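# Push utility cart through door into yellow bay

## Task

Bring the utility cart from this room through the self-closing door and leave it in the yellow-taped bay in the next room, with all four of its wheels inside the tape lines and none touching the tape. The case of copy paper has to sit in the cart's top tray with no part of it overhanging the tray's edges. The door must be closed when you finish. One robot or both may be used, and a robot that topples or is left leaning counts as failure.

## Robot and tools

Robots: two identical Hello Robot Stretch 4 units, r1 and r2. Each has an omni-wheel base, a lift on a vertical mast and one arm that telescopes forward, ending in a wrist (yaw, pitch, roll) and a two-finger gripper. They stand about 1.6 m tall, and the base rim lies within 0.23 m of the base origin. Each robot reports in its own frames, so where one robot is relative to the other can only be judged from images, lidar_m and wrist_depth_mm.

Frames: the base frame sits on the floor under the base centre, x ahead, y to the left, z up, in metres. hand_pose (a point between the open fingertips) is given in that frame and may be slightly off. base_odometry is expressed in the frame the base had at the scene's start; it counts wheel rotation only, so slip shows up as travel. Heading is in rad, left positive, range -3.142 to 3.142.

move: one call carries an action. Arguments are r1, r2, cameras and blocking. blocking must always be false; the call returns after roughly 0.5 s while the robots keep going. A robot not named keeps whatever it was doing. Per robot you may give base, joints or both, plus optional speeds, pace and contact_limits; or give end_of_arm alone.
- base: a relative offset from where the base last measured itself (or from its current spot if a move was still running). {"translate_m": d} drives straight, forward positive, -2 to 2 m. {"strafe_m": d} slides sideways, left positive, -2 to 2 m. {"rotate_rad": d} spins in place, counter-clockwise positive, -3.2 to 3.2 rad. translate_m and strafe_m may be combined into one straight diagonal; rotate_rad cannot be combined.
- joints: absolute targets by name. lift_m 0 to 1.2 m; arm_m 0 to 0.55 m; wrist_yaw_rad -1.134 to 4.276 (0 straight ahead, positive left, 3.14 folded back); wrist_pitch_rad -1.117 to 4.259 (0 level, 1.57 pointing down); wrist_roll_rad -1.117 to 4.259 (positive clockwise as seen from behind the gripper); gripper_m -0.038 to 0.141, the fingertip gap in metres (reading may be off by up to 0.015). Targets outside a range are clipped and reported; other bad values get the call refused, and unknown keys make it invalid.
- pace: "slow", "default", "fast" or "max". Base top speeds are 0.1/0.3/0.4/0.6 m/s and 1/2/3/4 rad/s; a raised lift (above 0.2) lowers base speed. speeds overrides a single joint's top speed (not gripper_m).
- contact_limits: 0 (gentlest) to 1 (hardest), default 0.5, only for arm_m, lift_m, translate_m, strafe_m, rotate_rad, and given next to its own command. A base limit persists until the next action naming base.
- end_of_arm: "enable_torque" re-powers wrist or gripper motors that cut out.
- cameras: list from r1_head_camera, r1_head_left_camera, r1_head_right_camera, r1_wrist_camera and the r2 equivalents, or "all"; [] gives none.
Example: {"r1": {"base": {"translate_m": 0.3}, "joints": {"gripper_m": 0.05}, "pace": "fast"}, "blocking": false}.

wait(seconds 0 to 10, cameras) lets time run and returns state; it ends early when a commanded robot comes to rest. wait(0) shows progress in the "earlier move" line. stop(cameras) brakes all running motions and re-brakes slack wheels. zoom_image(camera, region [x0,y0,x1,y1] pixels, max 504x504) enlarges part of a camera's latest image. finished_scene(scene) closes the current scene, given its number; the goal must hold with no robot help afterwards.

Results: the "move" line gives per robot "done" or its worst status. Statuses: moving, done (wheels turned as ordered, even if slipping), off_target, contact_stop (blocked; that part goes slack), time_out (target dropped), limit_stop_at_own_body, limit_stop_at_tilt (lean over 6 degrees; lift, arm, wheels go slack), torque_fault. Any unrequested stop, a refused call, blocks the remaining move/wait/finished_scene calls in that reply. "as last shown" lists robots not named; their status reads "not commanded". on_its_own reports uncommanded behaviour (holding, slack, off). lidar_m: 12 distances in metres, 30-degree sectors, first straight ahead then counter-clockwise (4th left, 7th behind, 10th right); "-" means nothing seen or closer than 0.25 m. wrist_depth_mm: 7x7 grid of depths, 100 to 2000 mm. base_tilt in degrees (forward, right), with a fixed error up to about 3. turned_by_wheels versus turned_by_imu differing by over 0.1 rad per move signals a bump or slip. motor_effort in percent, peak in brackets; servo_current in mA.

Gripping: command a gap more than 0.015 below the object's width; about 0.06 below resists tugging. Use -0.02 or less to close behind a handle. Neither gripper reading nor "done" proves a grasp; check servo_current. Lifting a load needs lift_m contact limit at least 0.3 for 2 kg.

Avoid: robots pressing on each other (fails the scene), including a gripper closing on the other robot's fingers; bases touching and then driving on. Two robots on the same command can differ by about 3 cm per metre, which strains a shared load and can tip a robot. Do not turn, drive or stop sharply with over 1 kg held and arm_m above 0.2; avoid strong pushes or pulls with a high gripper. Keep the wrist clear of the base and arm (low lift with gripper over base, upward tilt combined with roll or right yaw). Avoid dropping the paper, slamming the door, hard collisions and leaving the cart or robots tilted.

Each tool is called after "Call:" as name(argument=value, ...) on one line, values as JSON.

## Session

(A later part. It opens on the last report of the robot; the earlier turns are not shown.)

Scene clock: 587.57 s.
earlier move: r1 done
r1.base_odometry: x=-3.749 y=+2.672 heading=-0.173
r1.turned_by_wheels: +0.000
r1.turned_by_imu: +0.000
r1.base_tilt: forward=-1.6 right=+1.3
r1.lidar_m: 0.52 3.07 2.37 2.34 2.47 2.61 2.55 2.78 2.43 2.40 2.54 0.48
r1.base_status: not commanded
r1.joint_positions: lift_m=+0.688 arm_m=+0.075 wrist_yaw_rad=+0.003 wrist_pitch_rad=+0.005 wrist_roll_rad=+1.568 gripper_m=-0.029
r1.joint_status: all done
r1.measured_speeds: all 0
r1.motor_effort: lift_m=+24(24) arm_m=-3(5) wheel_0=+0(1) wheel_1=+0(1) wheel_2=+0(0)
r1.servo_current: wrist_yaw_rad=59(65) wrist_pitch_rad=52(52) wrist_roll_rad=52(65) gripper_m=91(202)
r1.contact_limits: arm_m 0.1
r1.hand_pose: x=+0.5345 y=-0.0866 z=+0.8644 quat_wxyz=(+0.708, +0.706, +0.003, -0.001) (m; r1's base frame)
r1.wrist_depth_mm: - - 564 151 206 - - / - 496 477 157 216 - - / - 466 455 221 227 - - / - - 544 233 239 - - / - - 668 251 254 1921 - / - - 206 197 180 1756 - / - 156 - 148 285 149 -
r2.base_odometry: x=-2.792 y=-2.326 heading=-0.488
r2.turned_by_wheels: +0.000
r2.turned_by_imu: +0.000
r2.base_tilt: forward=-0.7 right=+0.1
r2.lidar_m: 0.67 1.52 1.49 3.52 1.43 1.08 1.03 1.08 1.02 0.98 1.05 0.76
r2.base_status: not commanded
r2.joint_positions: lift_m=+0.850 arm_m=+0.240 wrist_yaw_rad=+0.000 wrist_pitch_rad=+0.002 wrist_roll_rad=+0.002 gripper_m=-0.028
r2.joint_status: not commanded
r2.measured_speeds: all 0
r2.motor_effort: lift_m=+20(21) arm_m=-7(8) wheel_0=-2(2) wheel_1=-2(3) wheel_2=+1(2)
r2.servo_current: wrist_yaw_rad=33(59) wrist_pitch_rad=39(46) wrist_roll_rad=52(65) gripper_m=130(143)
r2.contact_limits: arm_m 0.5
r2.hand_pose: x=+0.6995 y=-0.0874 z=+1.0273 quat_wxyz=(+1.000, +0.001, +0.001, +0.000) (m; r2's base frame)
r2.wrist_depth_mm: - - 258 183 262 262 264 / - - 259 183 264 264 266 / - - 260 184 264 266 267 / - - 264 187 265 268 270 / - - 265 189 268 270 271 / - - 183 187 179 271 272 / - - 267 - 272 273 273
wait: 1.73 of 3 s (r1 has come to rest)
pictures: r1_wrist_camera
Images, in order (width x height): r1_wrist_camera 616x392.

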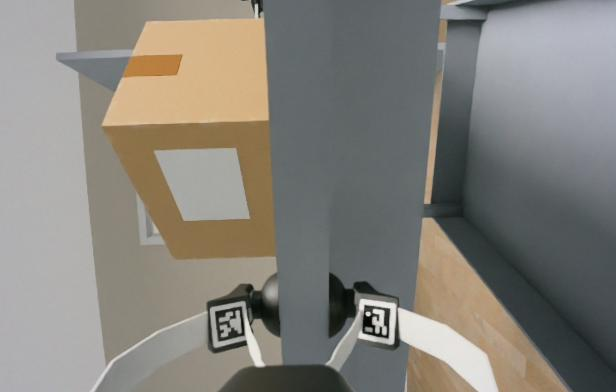

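Call:
move(r1={"base":{"translate_m":0.8,"strafe_m":-0.25}}, blocking=false, cameras=[])

Call:
wait(seconds=8, cameras=["r1_head_camera","r1_head_left_camera","r1_head_right_camera","r1_wrist_camera"])

Scene clock: 609.13 s.
move: r1 moving
r1.base_odometry: x=-3.720 y=+2.657 heading=-0.173
r1.turned_by_wheels: +0.000
r1.turned_by_imu: +0.000
r1.base_tilt: forward=-1.6 right=+1.3
r1.lidar_m: 0.51 3.05 2.39 2.34 2.51 2.64 2.57 2.80 2.41 2.39 2.56 0.45
r1.base_status: translate_m moving; strafe_m moving
r1.joint_positions: lift_m=+0.688 arm_m=+0.075 wrist_yaw_rad=+0.003 wrist_pitch_rad=+0.005 wrist_roll_rad=+1.568 gripper_m=-0.029
r1.joint_status: not commanded
r1.measured_speeds: translate_m=+0.120 strafe_m=-0.038 rotate_rad=+0.001 lift_m=+0.000 arm_m=+0.000 wrist_yaw_rad=+0.000 wrist_pitch_rad=+0.000 wrist_roll_rad=+0.000
r1.motor_effort: lift_m=+24(24) arm_m=+2(4) wheel_0=+11(11) wheel_1=+5(5) wheel_2=-11(11)
r1.servo_current: wrist_yaw_rad=46(59) wrist_pitch_rad=46(52) wrist_roll_rad=65(65) gripper_m=72(91)
r1.contact_limits: arm_m 0.1
r1.hand_pose: x=+0.5345 y=-0.0866 z=+0.8644 quat_wxyz=(+0.708, +0.706, +0.003, -0.001) (m; r1's base frame)
r1.wrist_depth_mm: - - - - 196 - - / - 504 488 148 206 - - / - 445 442 155 216 - - / - 535 508 164 225 - - / - - 621 232 239 - - / - - 205 195 181 1756 - / - 156 - 147 263 1537 -
r2: as last shown
r2.base_tilt: forward=-0.6 right=+0.0
r2.lidar_m: 0.67 1.51 1.50 3.51 1.45 1.07 1.03 1.08 1.02 0.94 1.02 0.78
r2.motor_effort: lift_m=+20(21) arm_m=-8(8) wheel_0=-2(2) wheel_1=-3(3) wheel_2=+2(2)
r2.servo_current: wrist_yaw_rad=52(52) wrist_pitch_rad=39(46) wrist_roll_rad=46(59) gripper_m=137(137)
r2.contact_limits: arm_m 0.5
r2.wrist_depth_mm: - - 258 183 260 264 264 / - - 260 183 263 264 266 / - - 260 183 265 266 267 / - - 263 186 266 270 268 / - - 264 189 266 270 271 / - - 184 187 178 271 273 / - - 267 - 272 274 274
pictures: none
No camera images: "cameras" was empty.

Scene clock: 612.87 s.
earlier move: r1 done
r1.base_odometry: x=-3.004 y=+2.288 heading=-0.173
r1.turned_by_wheels: +0.000
r1.turned_by_imu: +0.012
r1.base_tilt: forward=-1.6 right=+1.3
r1.lidar_m: 0.46 0.55 2.54 2.51 2.70 3.41 3.37 2.88 2.27 2.22 1.64 0.49
r1.base_status: done
r1.joint_positions: lift_m=+0.688 arm_m=+0.075 wrist_yaw_rad=+0.003 wrist_pitch_rad=+0.007 wrist_roll_rad=+1.568 gripper_m=-0.030
r1.joint_status: not commanded
r1.measured_speeds: all 0
r1.motor_effort: lift_m=+24(24) arm_m=+4(5) wheel_0=+0(16) wheel_1=+0(11) wheel_2=+0(19)
r1.servo_current: wrist_yaw_rad=39(72) wrist_pitch_rad=52(59) wrist_roll_rad=46(65) gripper_m=59(91)
r1.contact_limits: arm_m 0.1
r1.hand_pose: x=+0.5345 y=-0.0866 z=+0.8636 quat_wxyz=(+0.708, +0.706, +0.004, -0.002) (m; r1's base frame)
r1.wrist_depth_mm: - - 1138 146 204 1464 1160 / - 569 549 149 208 - - / - 462 466 153 214 - - / - 469 459 158 220 - - / - - 521 162 224 - - / - - 574 167 181 - - / - - 175 128 237 137 -
r2.base_odometry: x=-2.792 y=-2.326 heading=-0.488
r2.turned_by_wheels: +0.000
r2.turned_by_imu: +0.001
r2.base_tilt: forward=-0.7 right=+0.1
r2.lidar_m: 0.66 0.93 1.66 3.53 1.43 1.07 1.01 1.09 1.02 0.98 1.02 0.77
r2.base_status: not commanded
r2.joint_positions: lift_m=+0.850 arm_m=+0.240 wrist_yaw_rad=+0.000 wrist_pitch_rad=+0.002 wrist_roll_rad=+0.002 gripper_m=-0.028
r2.joint_status: not commanded
r2.measured_speeds: all 0
r2.motor_effort: lift_m=+20(21) arm_m=-8(8) wheel_0=-2(2) wheel_1=-3(3) wheel_2=+2(2)
r2.servo_current: wrist_yaw_rad=46(59) wrist_pitch_rad=46(46) wrist_roll_rad=39(65) gripper_m=137(143)
r2.contact_limits: arm_m 0.5
r2.hand_pose: x=+0.6995 y=-0.0874 z=+1.0273 quat_wxyz=(+1.000, +0.001, +0.001, +0.000) (m; r2's base frame)
r2.wrist_depth_mm: - - 258 183 260 263 265 / - - 260 183 264 265 265 / - - 260 184 265 266 266 / 661 - 263 186 266 268 270 / 627 723 265 188 267 271 271 / 615 668 182 187 179 271 272 / 469 155 267 - 271 272 274
wait: 3.73 of 8 s (r1 has come to rest)
pictures: r1_head_camera, r1_head_left_camera, r1_head_right_camera, r1_wrist_camera
Images, in order (width x height): r1_head_camera 420x560, r1_head_left_camera 420x672, r1_head_right_camera 420x672, r1_wrist_camera 616x392.

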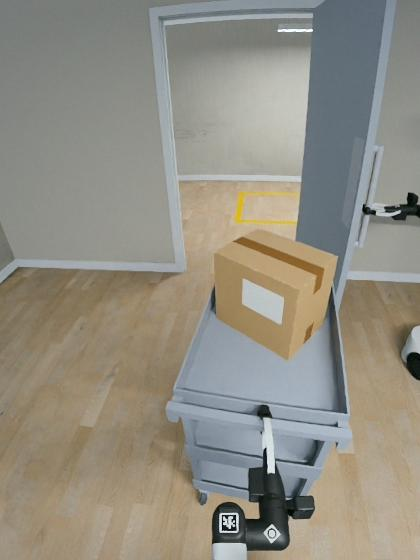

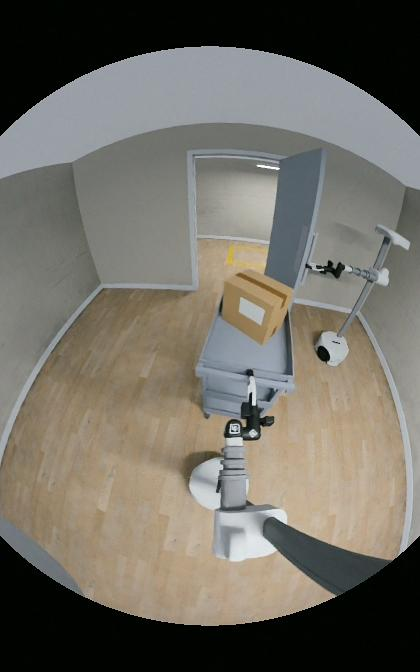

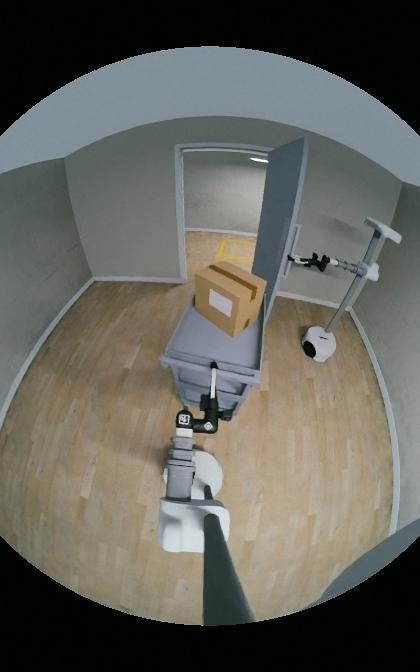

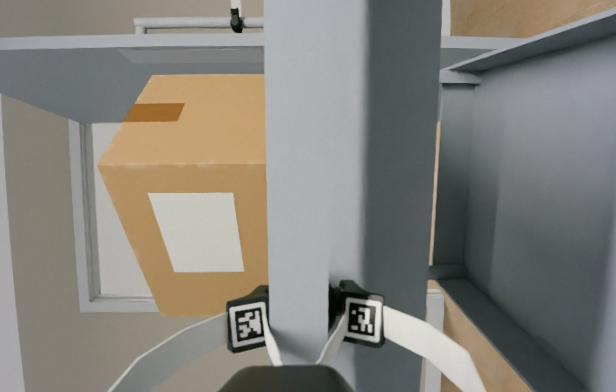

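Call:
move(r1={"base":{"translate_m":0.6,"strafe_m":-0.08}}, blocking=false, cameras=[])

Call:
wait(seconds=8, cameras=["r1_head_camera","r1_head_left_camera"])

Scene clock: 649.20 s.
move: r1 moving
r1.base_odometry: x=-2.974 y=+2.279 heading=-0.173
r1.turned_by_wheels: +0.000
r1.turned_by_imu: +0.000
r1.base_tilt: forward=-1.6 right=+1.3
r1.lidar_m: 0.49 0.55 2.56 2.51 2.71 3.43 3.40 2.90 2.26 2.23 1.64 0.47
r1.base_status: translate_m moving; strafe_m moving
r1.joint_positions: lift_m=+0.688 arm_m=+0.075 wrist_yaw_rad=+0.000 wrist_pitch_rad=+0.007 wrist_roll_rad=+1.568 gripper_m=-0.030
r1.joint_status: not commanded
r1.measured_speeds: translate_m=+0.123 strafe_m=-0.016 rotate_rad=+0.004 lift_m=+0.000 arm_m=+0.000 wrist_yaw_rad=-0.001 wrist_pitch_rad=+0.000 wrist_roll_rad=+0.000
r1.motor_effort: lift_m=+24(24) arm_m=+4(4) wheel_0=+9(9) wheel_1=+5(7) wheel_2=-13(13)
r1.servo_current: wrist_yaw_rad=46(65) wrist_pitch_rad=52(59) wrist_roll_rad=59(59) gripper_m=46(52)
r1.contact_limits: arm_m 0.1
r1.hand_pose: x=+0.5343 y=-0.0874 z=+0.8636 quat_wxyz=(+0.708, +0.706, +0.003, -0.003) (m; r1's base frame)
r1.wrist_depth_mm: - - - - 204 1464 1205 / - 585 580 151 209 - - / - 469 473 154 214 - - / - 455 459 158 220 - - / - - 521 162 224 - - / - - 569 167 181 - - / - - 175 127 236 137 -
r2: as last shown
r2.turned_by_imu: +0.000
r2.base_tilt: forward=-0.6 right=+0.1
r2.lidar_m: 0.65 0.95 1.65 3.51 1.42 1.05 1.03 1.08 1.01 0.97 1.04 0.80
r2.motor_effort: lift_m=+20(20) arm_m=-8(8) wheel_0=-1(2) wheel_1=-3(3) wheel_2=+2(2)
r2.servo_current: wrist_yaw_rad=39(59) wrist_pitch_rad=39(46) wrist_roll_rad=52(59) gripper_m=124(137)
r2.contact_limits: arm_m 0.5
r2.wrist_depth_mm: - - 259 183 260 263 263 / - - 260 182 264 265 265 / - - 262 184 264 267 268 / 647 - 265 186 265 268 268 / 609 707 265 188 267 270 272 / 609 676 182 187 179 272 272 / 462 154 267 - 272 272 274
pictures: none
No camera images: "cameras" was empty.

Scene clock: 652.20 s.
earlier move: r1 done
r1.base_odometry: x=-2.427 y=+2.106 heading=-0.173
r1.turned_by_wheels: +0.000
r1.turned_by_imu: -0.002
r1.base_tilt: forward=-1.6 right=+1.3
r1.lidar_m: 0.47 0.54 2.56 2.49 2.72 4.04 3.99 2.89 2.25 2.22 1.09 0.47
r1.base_status: done
r1.joint_positions: lift_m=+0.688 arm_m=+0.075 wrist_yaw_rad=-0.001 wrist_pitch_rad=+0.008 wrist_roll_rad=+1.568 gripper_m=-0.030
r1.joint_status: not commanded
r1.measured_speeds: all 0
r1.motor_effort: lift_m=+24(24) arm_m=+0(4) wheel_0=+1(10) wheel_1=+2(7) wheel_2=-2(14)
r1.servo_current: wrist_yaw_rad=52(72) wrist_pitch_rad=52(59) wrist_roll_rad=46(72) gripper_m=52(52)
r1.contact_limits: arm_m 0.1
r1.hand_pose: x=+0.5342 y=-0.0876 z=+0.8636 quat_wxyz=(+0.708, +0.706, +0.002, -0.003) (m; r1's base frame)
r1.wrist_depth_mm: - - - - 202 - - / - 539 564 148 206 - - / - 469 455 151 212 - - / - 469 466 157 219 - - / - - 530 161 224 - - / - - 211 167 181 - - / - 144 159 128 238 128 -
r2.base_odometry: x=-2.792 y=-2.326 heading=-0.488
r2.turned_by_wheels: +0.000
r2.turned_by_imu: +0.000
r2.base_tilt: forward=-0.6 right=+0.1
r2.lidar_m: 0.64 0.96 4.95 3.50 1.41 1.08 1.03 1.06 1.00 0.98 1.06 0.75
r2.base_status: not commanded
r2.joint_positions: lift_m=+0.850 arm_m=+0.240 wrist_yaw_rad=+0.000 wrist_pitch_rad=+0.002 wrist_roll_rad=+0.002 gripper_m=-0.028
r2.joint_status: not commanded
r2.measured_speeds: all 0
r2.motor_effort: lift_m=+20(21) arm_m=-8(8) wheel_0=-2(2) wheel_1=-3(3) wheel_2=+2(2)
r2.servo_current: wrist_yaw_rad=39(59) wrist_pitch_rad=46(52) wrist_roll_rad=52(59) gripper_m=137(143)
r2.contact_limits: arm_m 0.5
r2.hand_pose: x=+0.6995 y=-0.0874 z=+1.0273 quat_wxyz=(+1.000, +0.001, +0.001, +0.000) (m; r2's base frame)
r2.wrist_depth_mm: - - 258 183 260 264 266 / - - 260 183 262 264 266 / - - 262 185 265 266 267 / - - 263 186 265 267 270 / - - 265 188 267 268 271 / 691 634 182 187 178 271 273 / 500 459 267 - 271 272 273
wait: 3.00 of 8 s (r1 has come to rest)
pictures: r1_head_camera, r1_head_left_camera
Images, in order (width x height): r1_head_camera 420x560, r1_head_left_camera 420x672.

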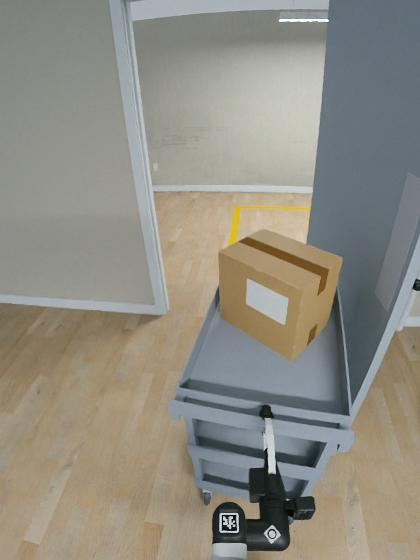

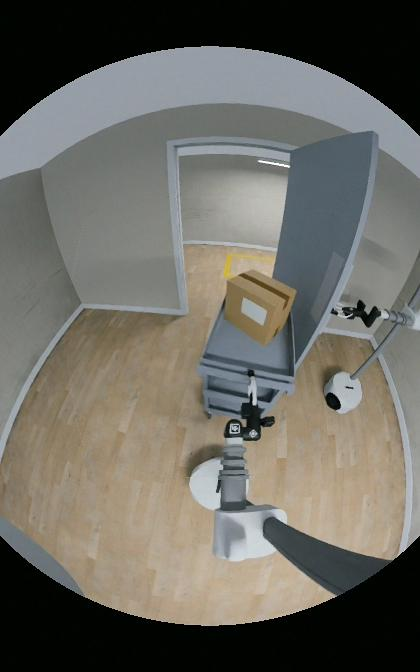

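Call:
move(r1={"base":{"translate_m":0.5,"strafe_m":0.02}}, blocking=false, cameras=[])

Call:
wait(seconds=8, cameras=["r1_head_camera","r1_head_left_camera","r1_head_right_camera"])

Scene clock: 671.27 s.
move: r1 moving
r1.base_odometry: x=-2.396 y=+2.102 heading=-0.173
r1.turned_by_wheels: +0.000
r1.turned_by_imu: +0.000
r1.base_tilt: forward=-1.6 right=+1.3
r1.lidar_m: 0.46 0.55 2.56 2.51 2.69 4.03 4.02 2.86 2.25 2.23 1.07 0.47
r1.base_status: translate_m moving; strafe_m moving
r1.joint_positions: lift_m=+0.688 arm_m=+0.075 wrist_yaw_rad=-0.001 wrist_pitch_rad=+0.008 wrist_roll_rad=+1.568 gripper_m=-0.030
r1.joint_status: not commanded
r1.measured_speeds: translate_m=+0.122 strafe_m=+0.006 rotate_rad=+0.000 lift_m=+0.000 arm_m=+0.000 wrist_yaw_rad=+0.000 wrist_pitch_rad=+0.000 wrist_roll_rad=+0.000
r1.motor_effort: lift_m=+24(24) arm_m=+4(4) wheel_0=+6(7) wheel_1=+5(7) wheel_2=-13(13)
r1.servo_current: wrist_yaw_rad=46(72) wrist_pitch_rad=46(52) wrist_roll_rad=52(65) gripper_m=46(52)
r1.contact_limits: arm_m 0.1
r1.hand_pose: x=+0.5341 y=-0.0878 z=+0.8636 quat_wxyz=(+0.708, +0.706, +0.002, -0.003) (m; r1's base frame)
r1.wrist_depth_mm: - - - - 200 - - / - 535 559 146 206 - - / - 466 449 150 211 - - / - 473 466 156 218 - - / - - 535 160 223 - - / - - 212 167 181 - - / 1576 143 159 126 237 129 -
r2: as last shown
r2.lidar_m: 0.66 1.00 4.98 3.51 1.43 1.07 1.03 1.08 0.99 0.97 1.04 0.78
r2.motor_effort: lift_m=+20(21) arm_m=-7(8) wheel_0=-2(2) wheel_1=-3(3) wheel_2=+2(2)
r2.servo_current: wrist_yaw_rad=33(52) wrist_pitch_rad=39(46) wrist_roll_rad=52(59) gripper_m=130(137)
r2.contact_limits: arm_m 0.5
r2.wrist_depth_mm: - - 257 183 259 264 264 / - - 260 183 264 265 266 / - - 262 185 264 267 267 / - - 264 186 267 267 268 / - - 264 188 266 271 271 / 691 640 182 187 179 272 273 / 504 462 268 - 271 272 273
pictures: none
No camera images: "cameras" was empty.

Scene clock: 673.93 s.
earlier move: r1 done
r1.base_odometry: x=-1.931 y=+2.040 heading=-0.173
r1.turned_by_wheels: +0.000
r1.turned_by_imu: -0.001
r1.base_tilt: forward=-1.6 right=+1.3
r1.lidar_m: 0.50 1.43 2.17 2.42 2.63 3.91 - 2.99 2.34 0.91 0.58 0.44
r1.base_status: done
r1.joint_positions: lift_m=+0.688 arm_m=+0.075 wrist_yaw_rad=-0.001 wrist_pitch_rad=+0.008 wrist_roll_rad=+1.568 gripper_m=-0.030
r1.joint_status: not commanded
r1.measured_speeds: all 0
r1.motor_effort: lift_m=+24(24) arm_m=-4(4) wheel_0=+2(7) wheel_1=+1(9) wheel_2=+0(14)
r1.servo_current: wrist_yaw_rad=59(72) wrist_pitch_rad=59(59) wrist_roll_rad=33(65) gripper_m=46(52)
r1.contact_limits: arm_m 0.1
r1.hand_pose: x=+0.5342 y=-0.0878 z=+0.8636 quat_wxyz=(+0.708, +0.706, +0.002, -0.003) (m; r1's base frame)
r1.wrist_depth_mm: - 504 530 121 180 179 - / - 462 452 128 188 - - / - 421 430 - 198 - - / - 512 500 - 207 - - / - - 621 150 220 - - / - - - 177 181 1756 - / - - 176 149 247 137 -
r2.base_odometry: x=-2.792 y=-2.326 heading=-0.488
r2.turned_by_wheels: +0.000
r2.turned_by_imu: +0.000
r2.base_tilt: forward=-0.7 right=+0.0
r2.lidar_m: 0.65 1.14 4.96 3.52 1.41 1.06 1.01 1.10 1.02 0.97 1.03 0.78
r2.base_status: not commanded
r2.joint_positions: lift_m=+0.850 arm_m=+0.240 wrist_yaw_rad=+0.000 wrist_pitch_rad=+0.002 wrist_roll_rad=+0.002 gripper_m=-0.028
r2.joint_status: not commanded
r2.measured_speeds: all 0
r2.motor_effort: lift_m=+20(21) arm_m=-7(8) wheel_0=-2(2) wheel_1=-3(3) wheel_2=+1(2)
r2.servo_current: wrist_yaw_rad=46(59) wrist_pitch_rad=39(46) wrist_roll_rad=52(59) gripper_m=130(143)
r2.contact_limits: arm_m 0.5
r2.hand_pose: x=+0.6995 y=-0.0874 z=+1.0273 quat_wxyz=(+1.000, +0.001, +0.001, +0.000) (m; r2's base frame)
r2.wrist_depth_mm: 691 - 257 183 262 263 264 / - - 259 183 263 264 266 / - - 262 185 265 265 267 / - - 262 185 267 267 270 / - 798 264 187 268 270 272 / - - 182 187 178 271 273 / - 699 267 - 272 272 276
wait: 2.67 of 8 s (r1 has come to rest)
pictures: r1_head_camera, r1_head_left_camera, r1_head_right_camera
Images, in order (width x height): r1_head_camera 420x560, r1_head_left_camera 420x672, r1_head_right_camera 420x672.

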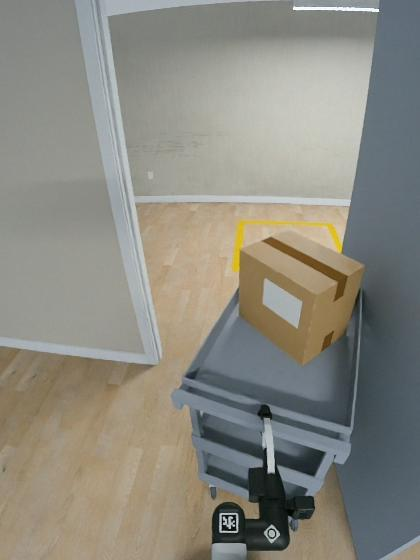

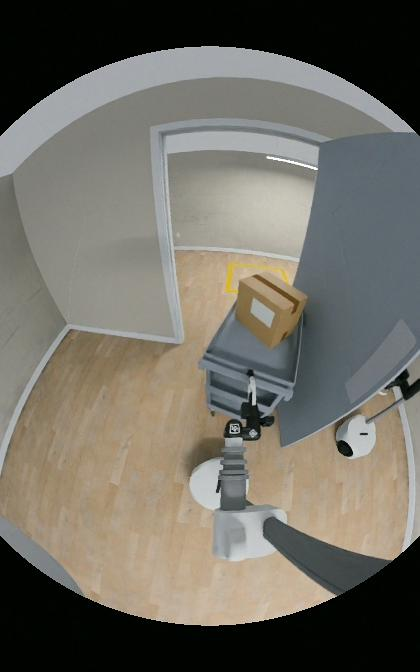

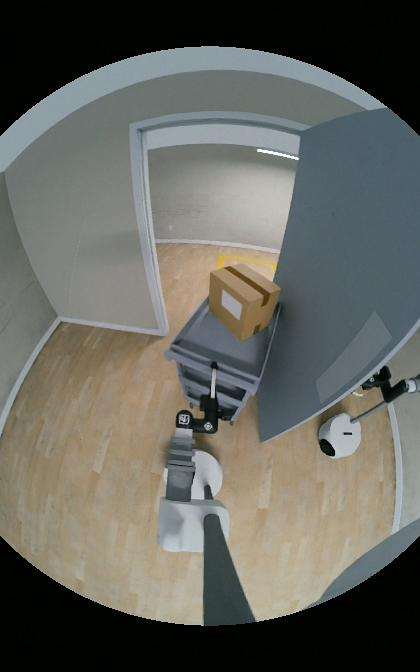

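Call:
move(r1={"joints":{"wrist_yaw_rad":0.22},"speeds":{"wrist_yaw_rad":0.2}}, blocking=false, cameras=[])

Call:
wait(seconds=4, cameras=["r1_head_camera","r1_head_left_camera"])

Scene clock: 687.33 s.
move: r1 moving
r1.base_odometry: x=-1.931 y=+2.040 heading=-0.173
r1.turned_by_wheels: +0.000
r1.turned_by_imu: -0.001
r1.base_tilt: forward=-1.6 right=+1.3
r1.lidar_m: 0.49 0.61 2.15 2.43 2.63 3.90 - 2.96 2.32 0.88 0.58 0.45
r1.base_status: not commanded
r1.joint_positions: lift_m=+0.688 arm_m=+0.075 wrist_yaw_rad=+0.073 wrist_pitch_rad=+0.008 wrist_roll_rad=+1.568 gripper_m=-0.030
r1.joint_status: wrist_yaw_rad moving
r1.measured_speeds: translate_m=+0.000 strafe_m=+0.000 rotate_rad=+0.000 lift_m=+0.000 arm_m=+0.000 wrist_yaw_rad=+0.221 wrist_pitch_rad=+0.000 wrist_roll_rad=+0.000
r1.motor_effort: lift_m=+24(24) arm_m=-4(4) wheel_0=-1(3) wheel_1=+0(1) wheel_2=-1(1)
r1.servo_current: wrist_yaw_rad=117(117) wrist_pitch_rad=52(59) wrist_roll_rad=52(59) gripper_m=52(52)
r1.contact_limits: arm_m 0.1
r1.hand_pose: x=+0.5399 y=-0.0663 z=+0.8636 quat_wxyz=(+0.708, +0.706, +0.028, +0.023) (m; r1's base frame)
r1.wrist_depth_mm: - 473 477 115 171 172 - / - 415 418 120 180 - - / - 436 439 129 192 - - / - - 530 138 205 - - / - - - - 220 - - / - - 207 177 181 1708 - / - - 173 149 252 137 -
r2: as last shown
r2.base_tilt: forward=-0.6 right=+0.0
r2.lidar_m: 0.67 1.13 4.96 3.51 1.40 1.06 1.02 1.09 1.02 0.98 1.05 0.78
r2.motor_effort: lift_m=+20(20) arm_m=-8(8) wheel_0=-1(2) wheel_1=-3(3) wheel_2=+2(2)
r2.servo_current: wrist_yaw_rad=33(52) wrist_pitch_rad=46(46) wrist_roll_rad=52(52) gripper_m=130(137)
r2.contact_limits: arm_m 0.5
r2.wrist_depth_mm: 691 - 257 183 262 263 264 / - - 259 183 263 264 265 / - - 263 184 264 266 270 / - - 263 186 267 267 271 / - 798 265 187 267 268 271 / - - 184 187 178 271 272 / - 707 270 - 272 272 276
pictures: none
No camera images: "cameras" was empty.

Scene clock: 688.43 s.
earlier move: r1 done
r1.base_odometry: x=-1.931 y=+2.040 heading=-0.173
r1.turned_by_wheels: +0.000
r1.turned_by_imu: +0.000
r1.base_tilt: forward=-1.5 right=+1.3
r1.lidar_m: 0.50 0.57 2.15 2.44 2.64 3.92 - 2.99 2.33 0.88 0.58 0.43
r1.base_status: not commanded
r1.joint_positions: lift_m=+0.688 arm_m=+0.075 wrist_yaw_rad=+0.213 wrist_pitch_rad=+0.008 wrist_roll_rad=+1.568 gripper_m=-0.030
r1.joint_status: all done
r1.measured_speeds: all 0
r1.motor_effort: lift_m=+24(24) arm_m=-4(4) wheel_0=-1(3) wheel_1=+1(1) wheel_2=-1(1)
r1.servo_current: wrist_yaw_rad=65(130) wrist_pitch_rad=46(59) wrist_roll_rad=59(65) gripper_m=46(52)
r1.contact_limits: arm_m 0.1
r1.hand_pose: x=+0.5462 y=-0.0245 z=+0.8636 quat_wxyz=(+0.704, +0.702, +0.078, +0.073) (m; r1's base frame)
r1.wrist_depth_mm: - 366 368 - 145 145 - / - 394 399 - 156 153 - / - 564 504 104 171 168 - / - - - 113 191 - - / - - - - 213 1708 - / - - 186 - 181 1618 - / - - 158 - 177 - 1205
r2.base_odometry: x=-2.792 y=-2.326 heading=-0.488
r2.turned_by_wheels: +0.000
r2.turned_by_imu: +0.000
r2.base_tilt: forward=-0.7 right=+0.1
r2.lidar_m: 0.65 1.12 4.97 3.57 1.42 1.08 1.02 1.05 1.02 0.98 1.04 0.78
r2.base_status: not commanded
r2.joint_positions: lift_m=+0.850 arm_m=+0.240 wrist_yaw_rad=+0.000 wrist_pitch_rad=+0.002 wrist_roll_rad=+0.002 gripper_m=-0.028
r2.joint_status: not commanded
r2.measured_speeds: all 0
r2.motor_effort: lift_m=+20(21) arm_m=-8(8) wheel_0=-1(2) wheel_1=-3(3) wheel_2=+1(2)
r2.servo_current: wrist_yaw_rad=52(59) wrist_pitch_rad=39(46) wrist_roll_rad=39(59) gripper_m=130(143)
r2.contact_limits: arm_m 0.5
r2.hand_pose: x=+0.6995 y=-0.0874 z=+1.0273 quat_wxyz=(+1.000, +0.001, +0.001, +0.000) (m; r2's base frame)
r2.wrist_depth_mm: 683 - 259 183 262 264 264 / - - 260 183 263 265 265 / - - 262 185 265 266 268 / - - 263 186 266 267 270 / - 788 265 188 266 270 271 / - - 184 187 178 272 273 / - 699 267 - 271 273 274
wait: 1.10 of 4 s (r1 has come to rest)
pictures: r1_head_camera, r1_head_left_camera
Images, in order (width x height): r1_head_camera 420x560, r1_head_left_camera 420x672.

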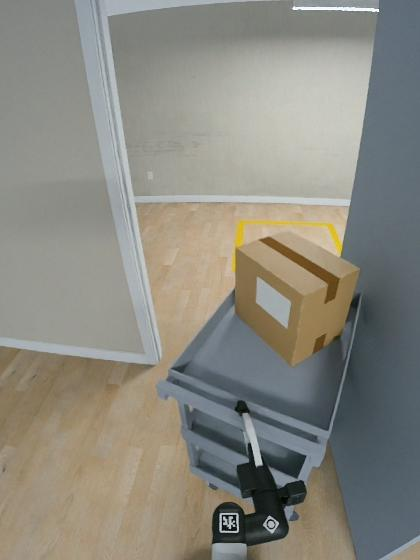

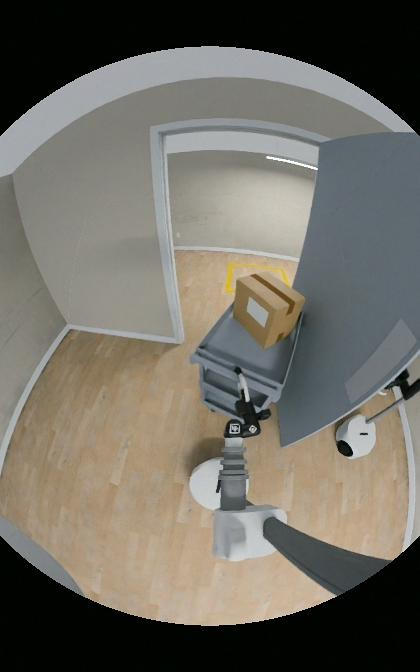

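Call:
wait(seconds=0, cameras=["r2_head_camera","r2_head_left_camera","r2_wrist_camera"])

Scene clock: 702.40 s.
r1.base_odometry: x=-1.931 y=+2.040 heading=-0.173
r1.turned_by_wheels: +0.000
r1.turned_by_imu: +0.000
r1.base_tilt: forward=-1.6 right=+1.3
r1.lidar_m: 0.48 0.58 2.14 2.42 2.64 3.90 - 2.98 2.34 0.88 0.58 0.42
r1.base_status: not commanded
r1.joint_positions: lift_m=+0.688 arm_m=+0.075 wrist_yaw_rad=+0.213 wrist_pitch_rad=+0.008 wrist_roll_rad=+1.568 gripper_m=-0.030
r1.joint_status: all done
r1.measured_speeds: all 0
r1.motor_effort: lift_m=+24(24) arm_m=-3(4) wheel_0=-1(3) wheel_1=+0(1) wheel_2=-1(1)
r1.servo_current: wrist_yaw_rad=46(130) wrist_pitch_rad=52(59) wrist_roll_rad=33(65) gripper_m=52(52)
r1.contact_limits: arm_m 0.1
r1.hand_pose: x=+0.5462 y=-0.0245 z=+0.8636 quat_wxyz=(+0.704, +0.702, +0.078, +0.073) (m; r1's base frame)
r1.wrist_depth_mm: - 366 366 - 145 145 - / - 394 404 - 155 154 - / - 564 508 104 171 169 - / - - - 113 190 - - / - - - - 214 1708 - / - - 186 - 181 1576 - / - - 159 - 177 - 1205
r2.base_odometry: x=-2.792 y=-2.326 heading=-0.488
r2.turned_by_wheels: +0.000
r2.turned_by_imu: +0.000
r2.base_tilt: forward=-0.6 right=+0.0
r2.lidar_m: 0.65 1.13 4.97 3.51 1.44 1.06 1.02 1.06 1.03 0.97 1.03 0.77
r2.base_status: not commanded
r2.joint_positions: lift_m=+0.850 arm_m=+0.240 wrist_yaw_rad=+0.000 wrist_pitch_rad=+0.002 wrist_roll_rad=+0.002 gripper_m=-0.028
r2.joint_status: not commanded
r2.measured_speeds: all 0
r2.motor_effort: lift_m=+20(21) arm_m=-8(8) wheel_0=-2(2) wheel_1=-3(3) wheel_2=+1(2)
r2.servo_current: wrist_yaw_rad=39(59) wrist_pitch_rad=39(46) wrist_roll_rad=39(59) gripper_m=130(143)
r2.contact_limits: arm_m 0.5
r2.hand_pose: x=+0.6995 y=-0.0874 z=+1.0273 quat_wxyz=(+1.000, +0.001, +0.001, +0.000) (m; r2's base frame)
r2.wrist_depth_mm: 683 - 258 183 262 264 265 / - - 260 182 263 265 266 / - - 260 185 264 266 267 / - - 264 186 266 268 270 / - 788 265 188 267 270 271 / - - 184 187 178 271 274 / - 699 267 - 271 272 274
pictures: r2_head_camera, r2_head_left_camera, r2_wrist_camera
Images, in order (width x height): r2_head_camera 420x560, r2_head_left_camera 420x672, r2_wrist_camera 616x392.

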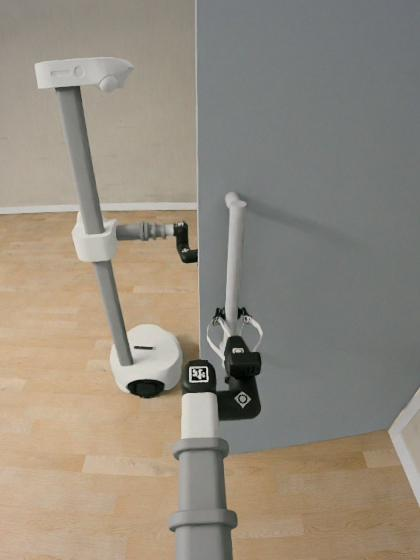

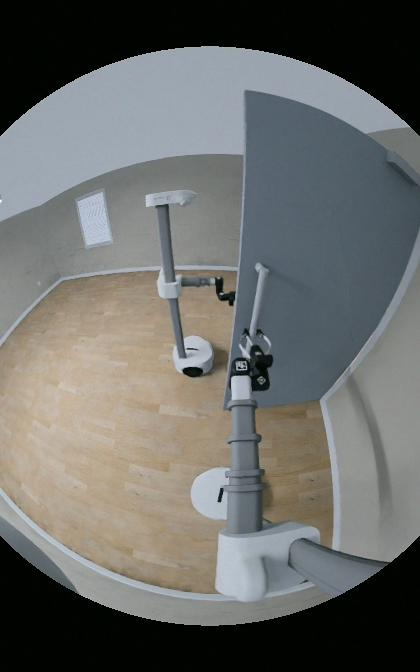

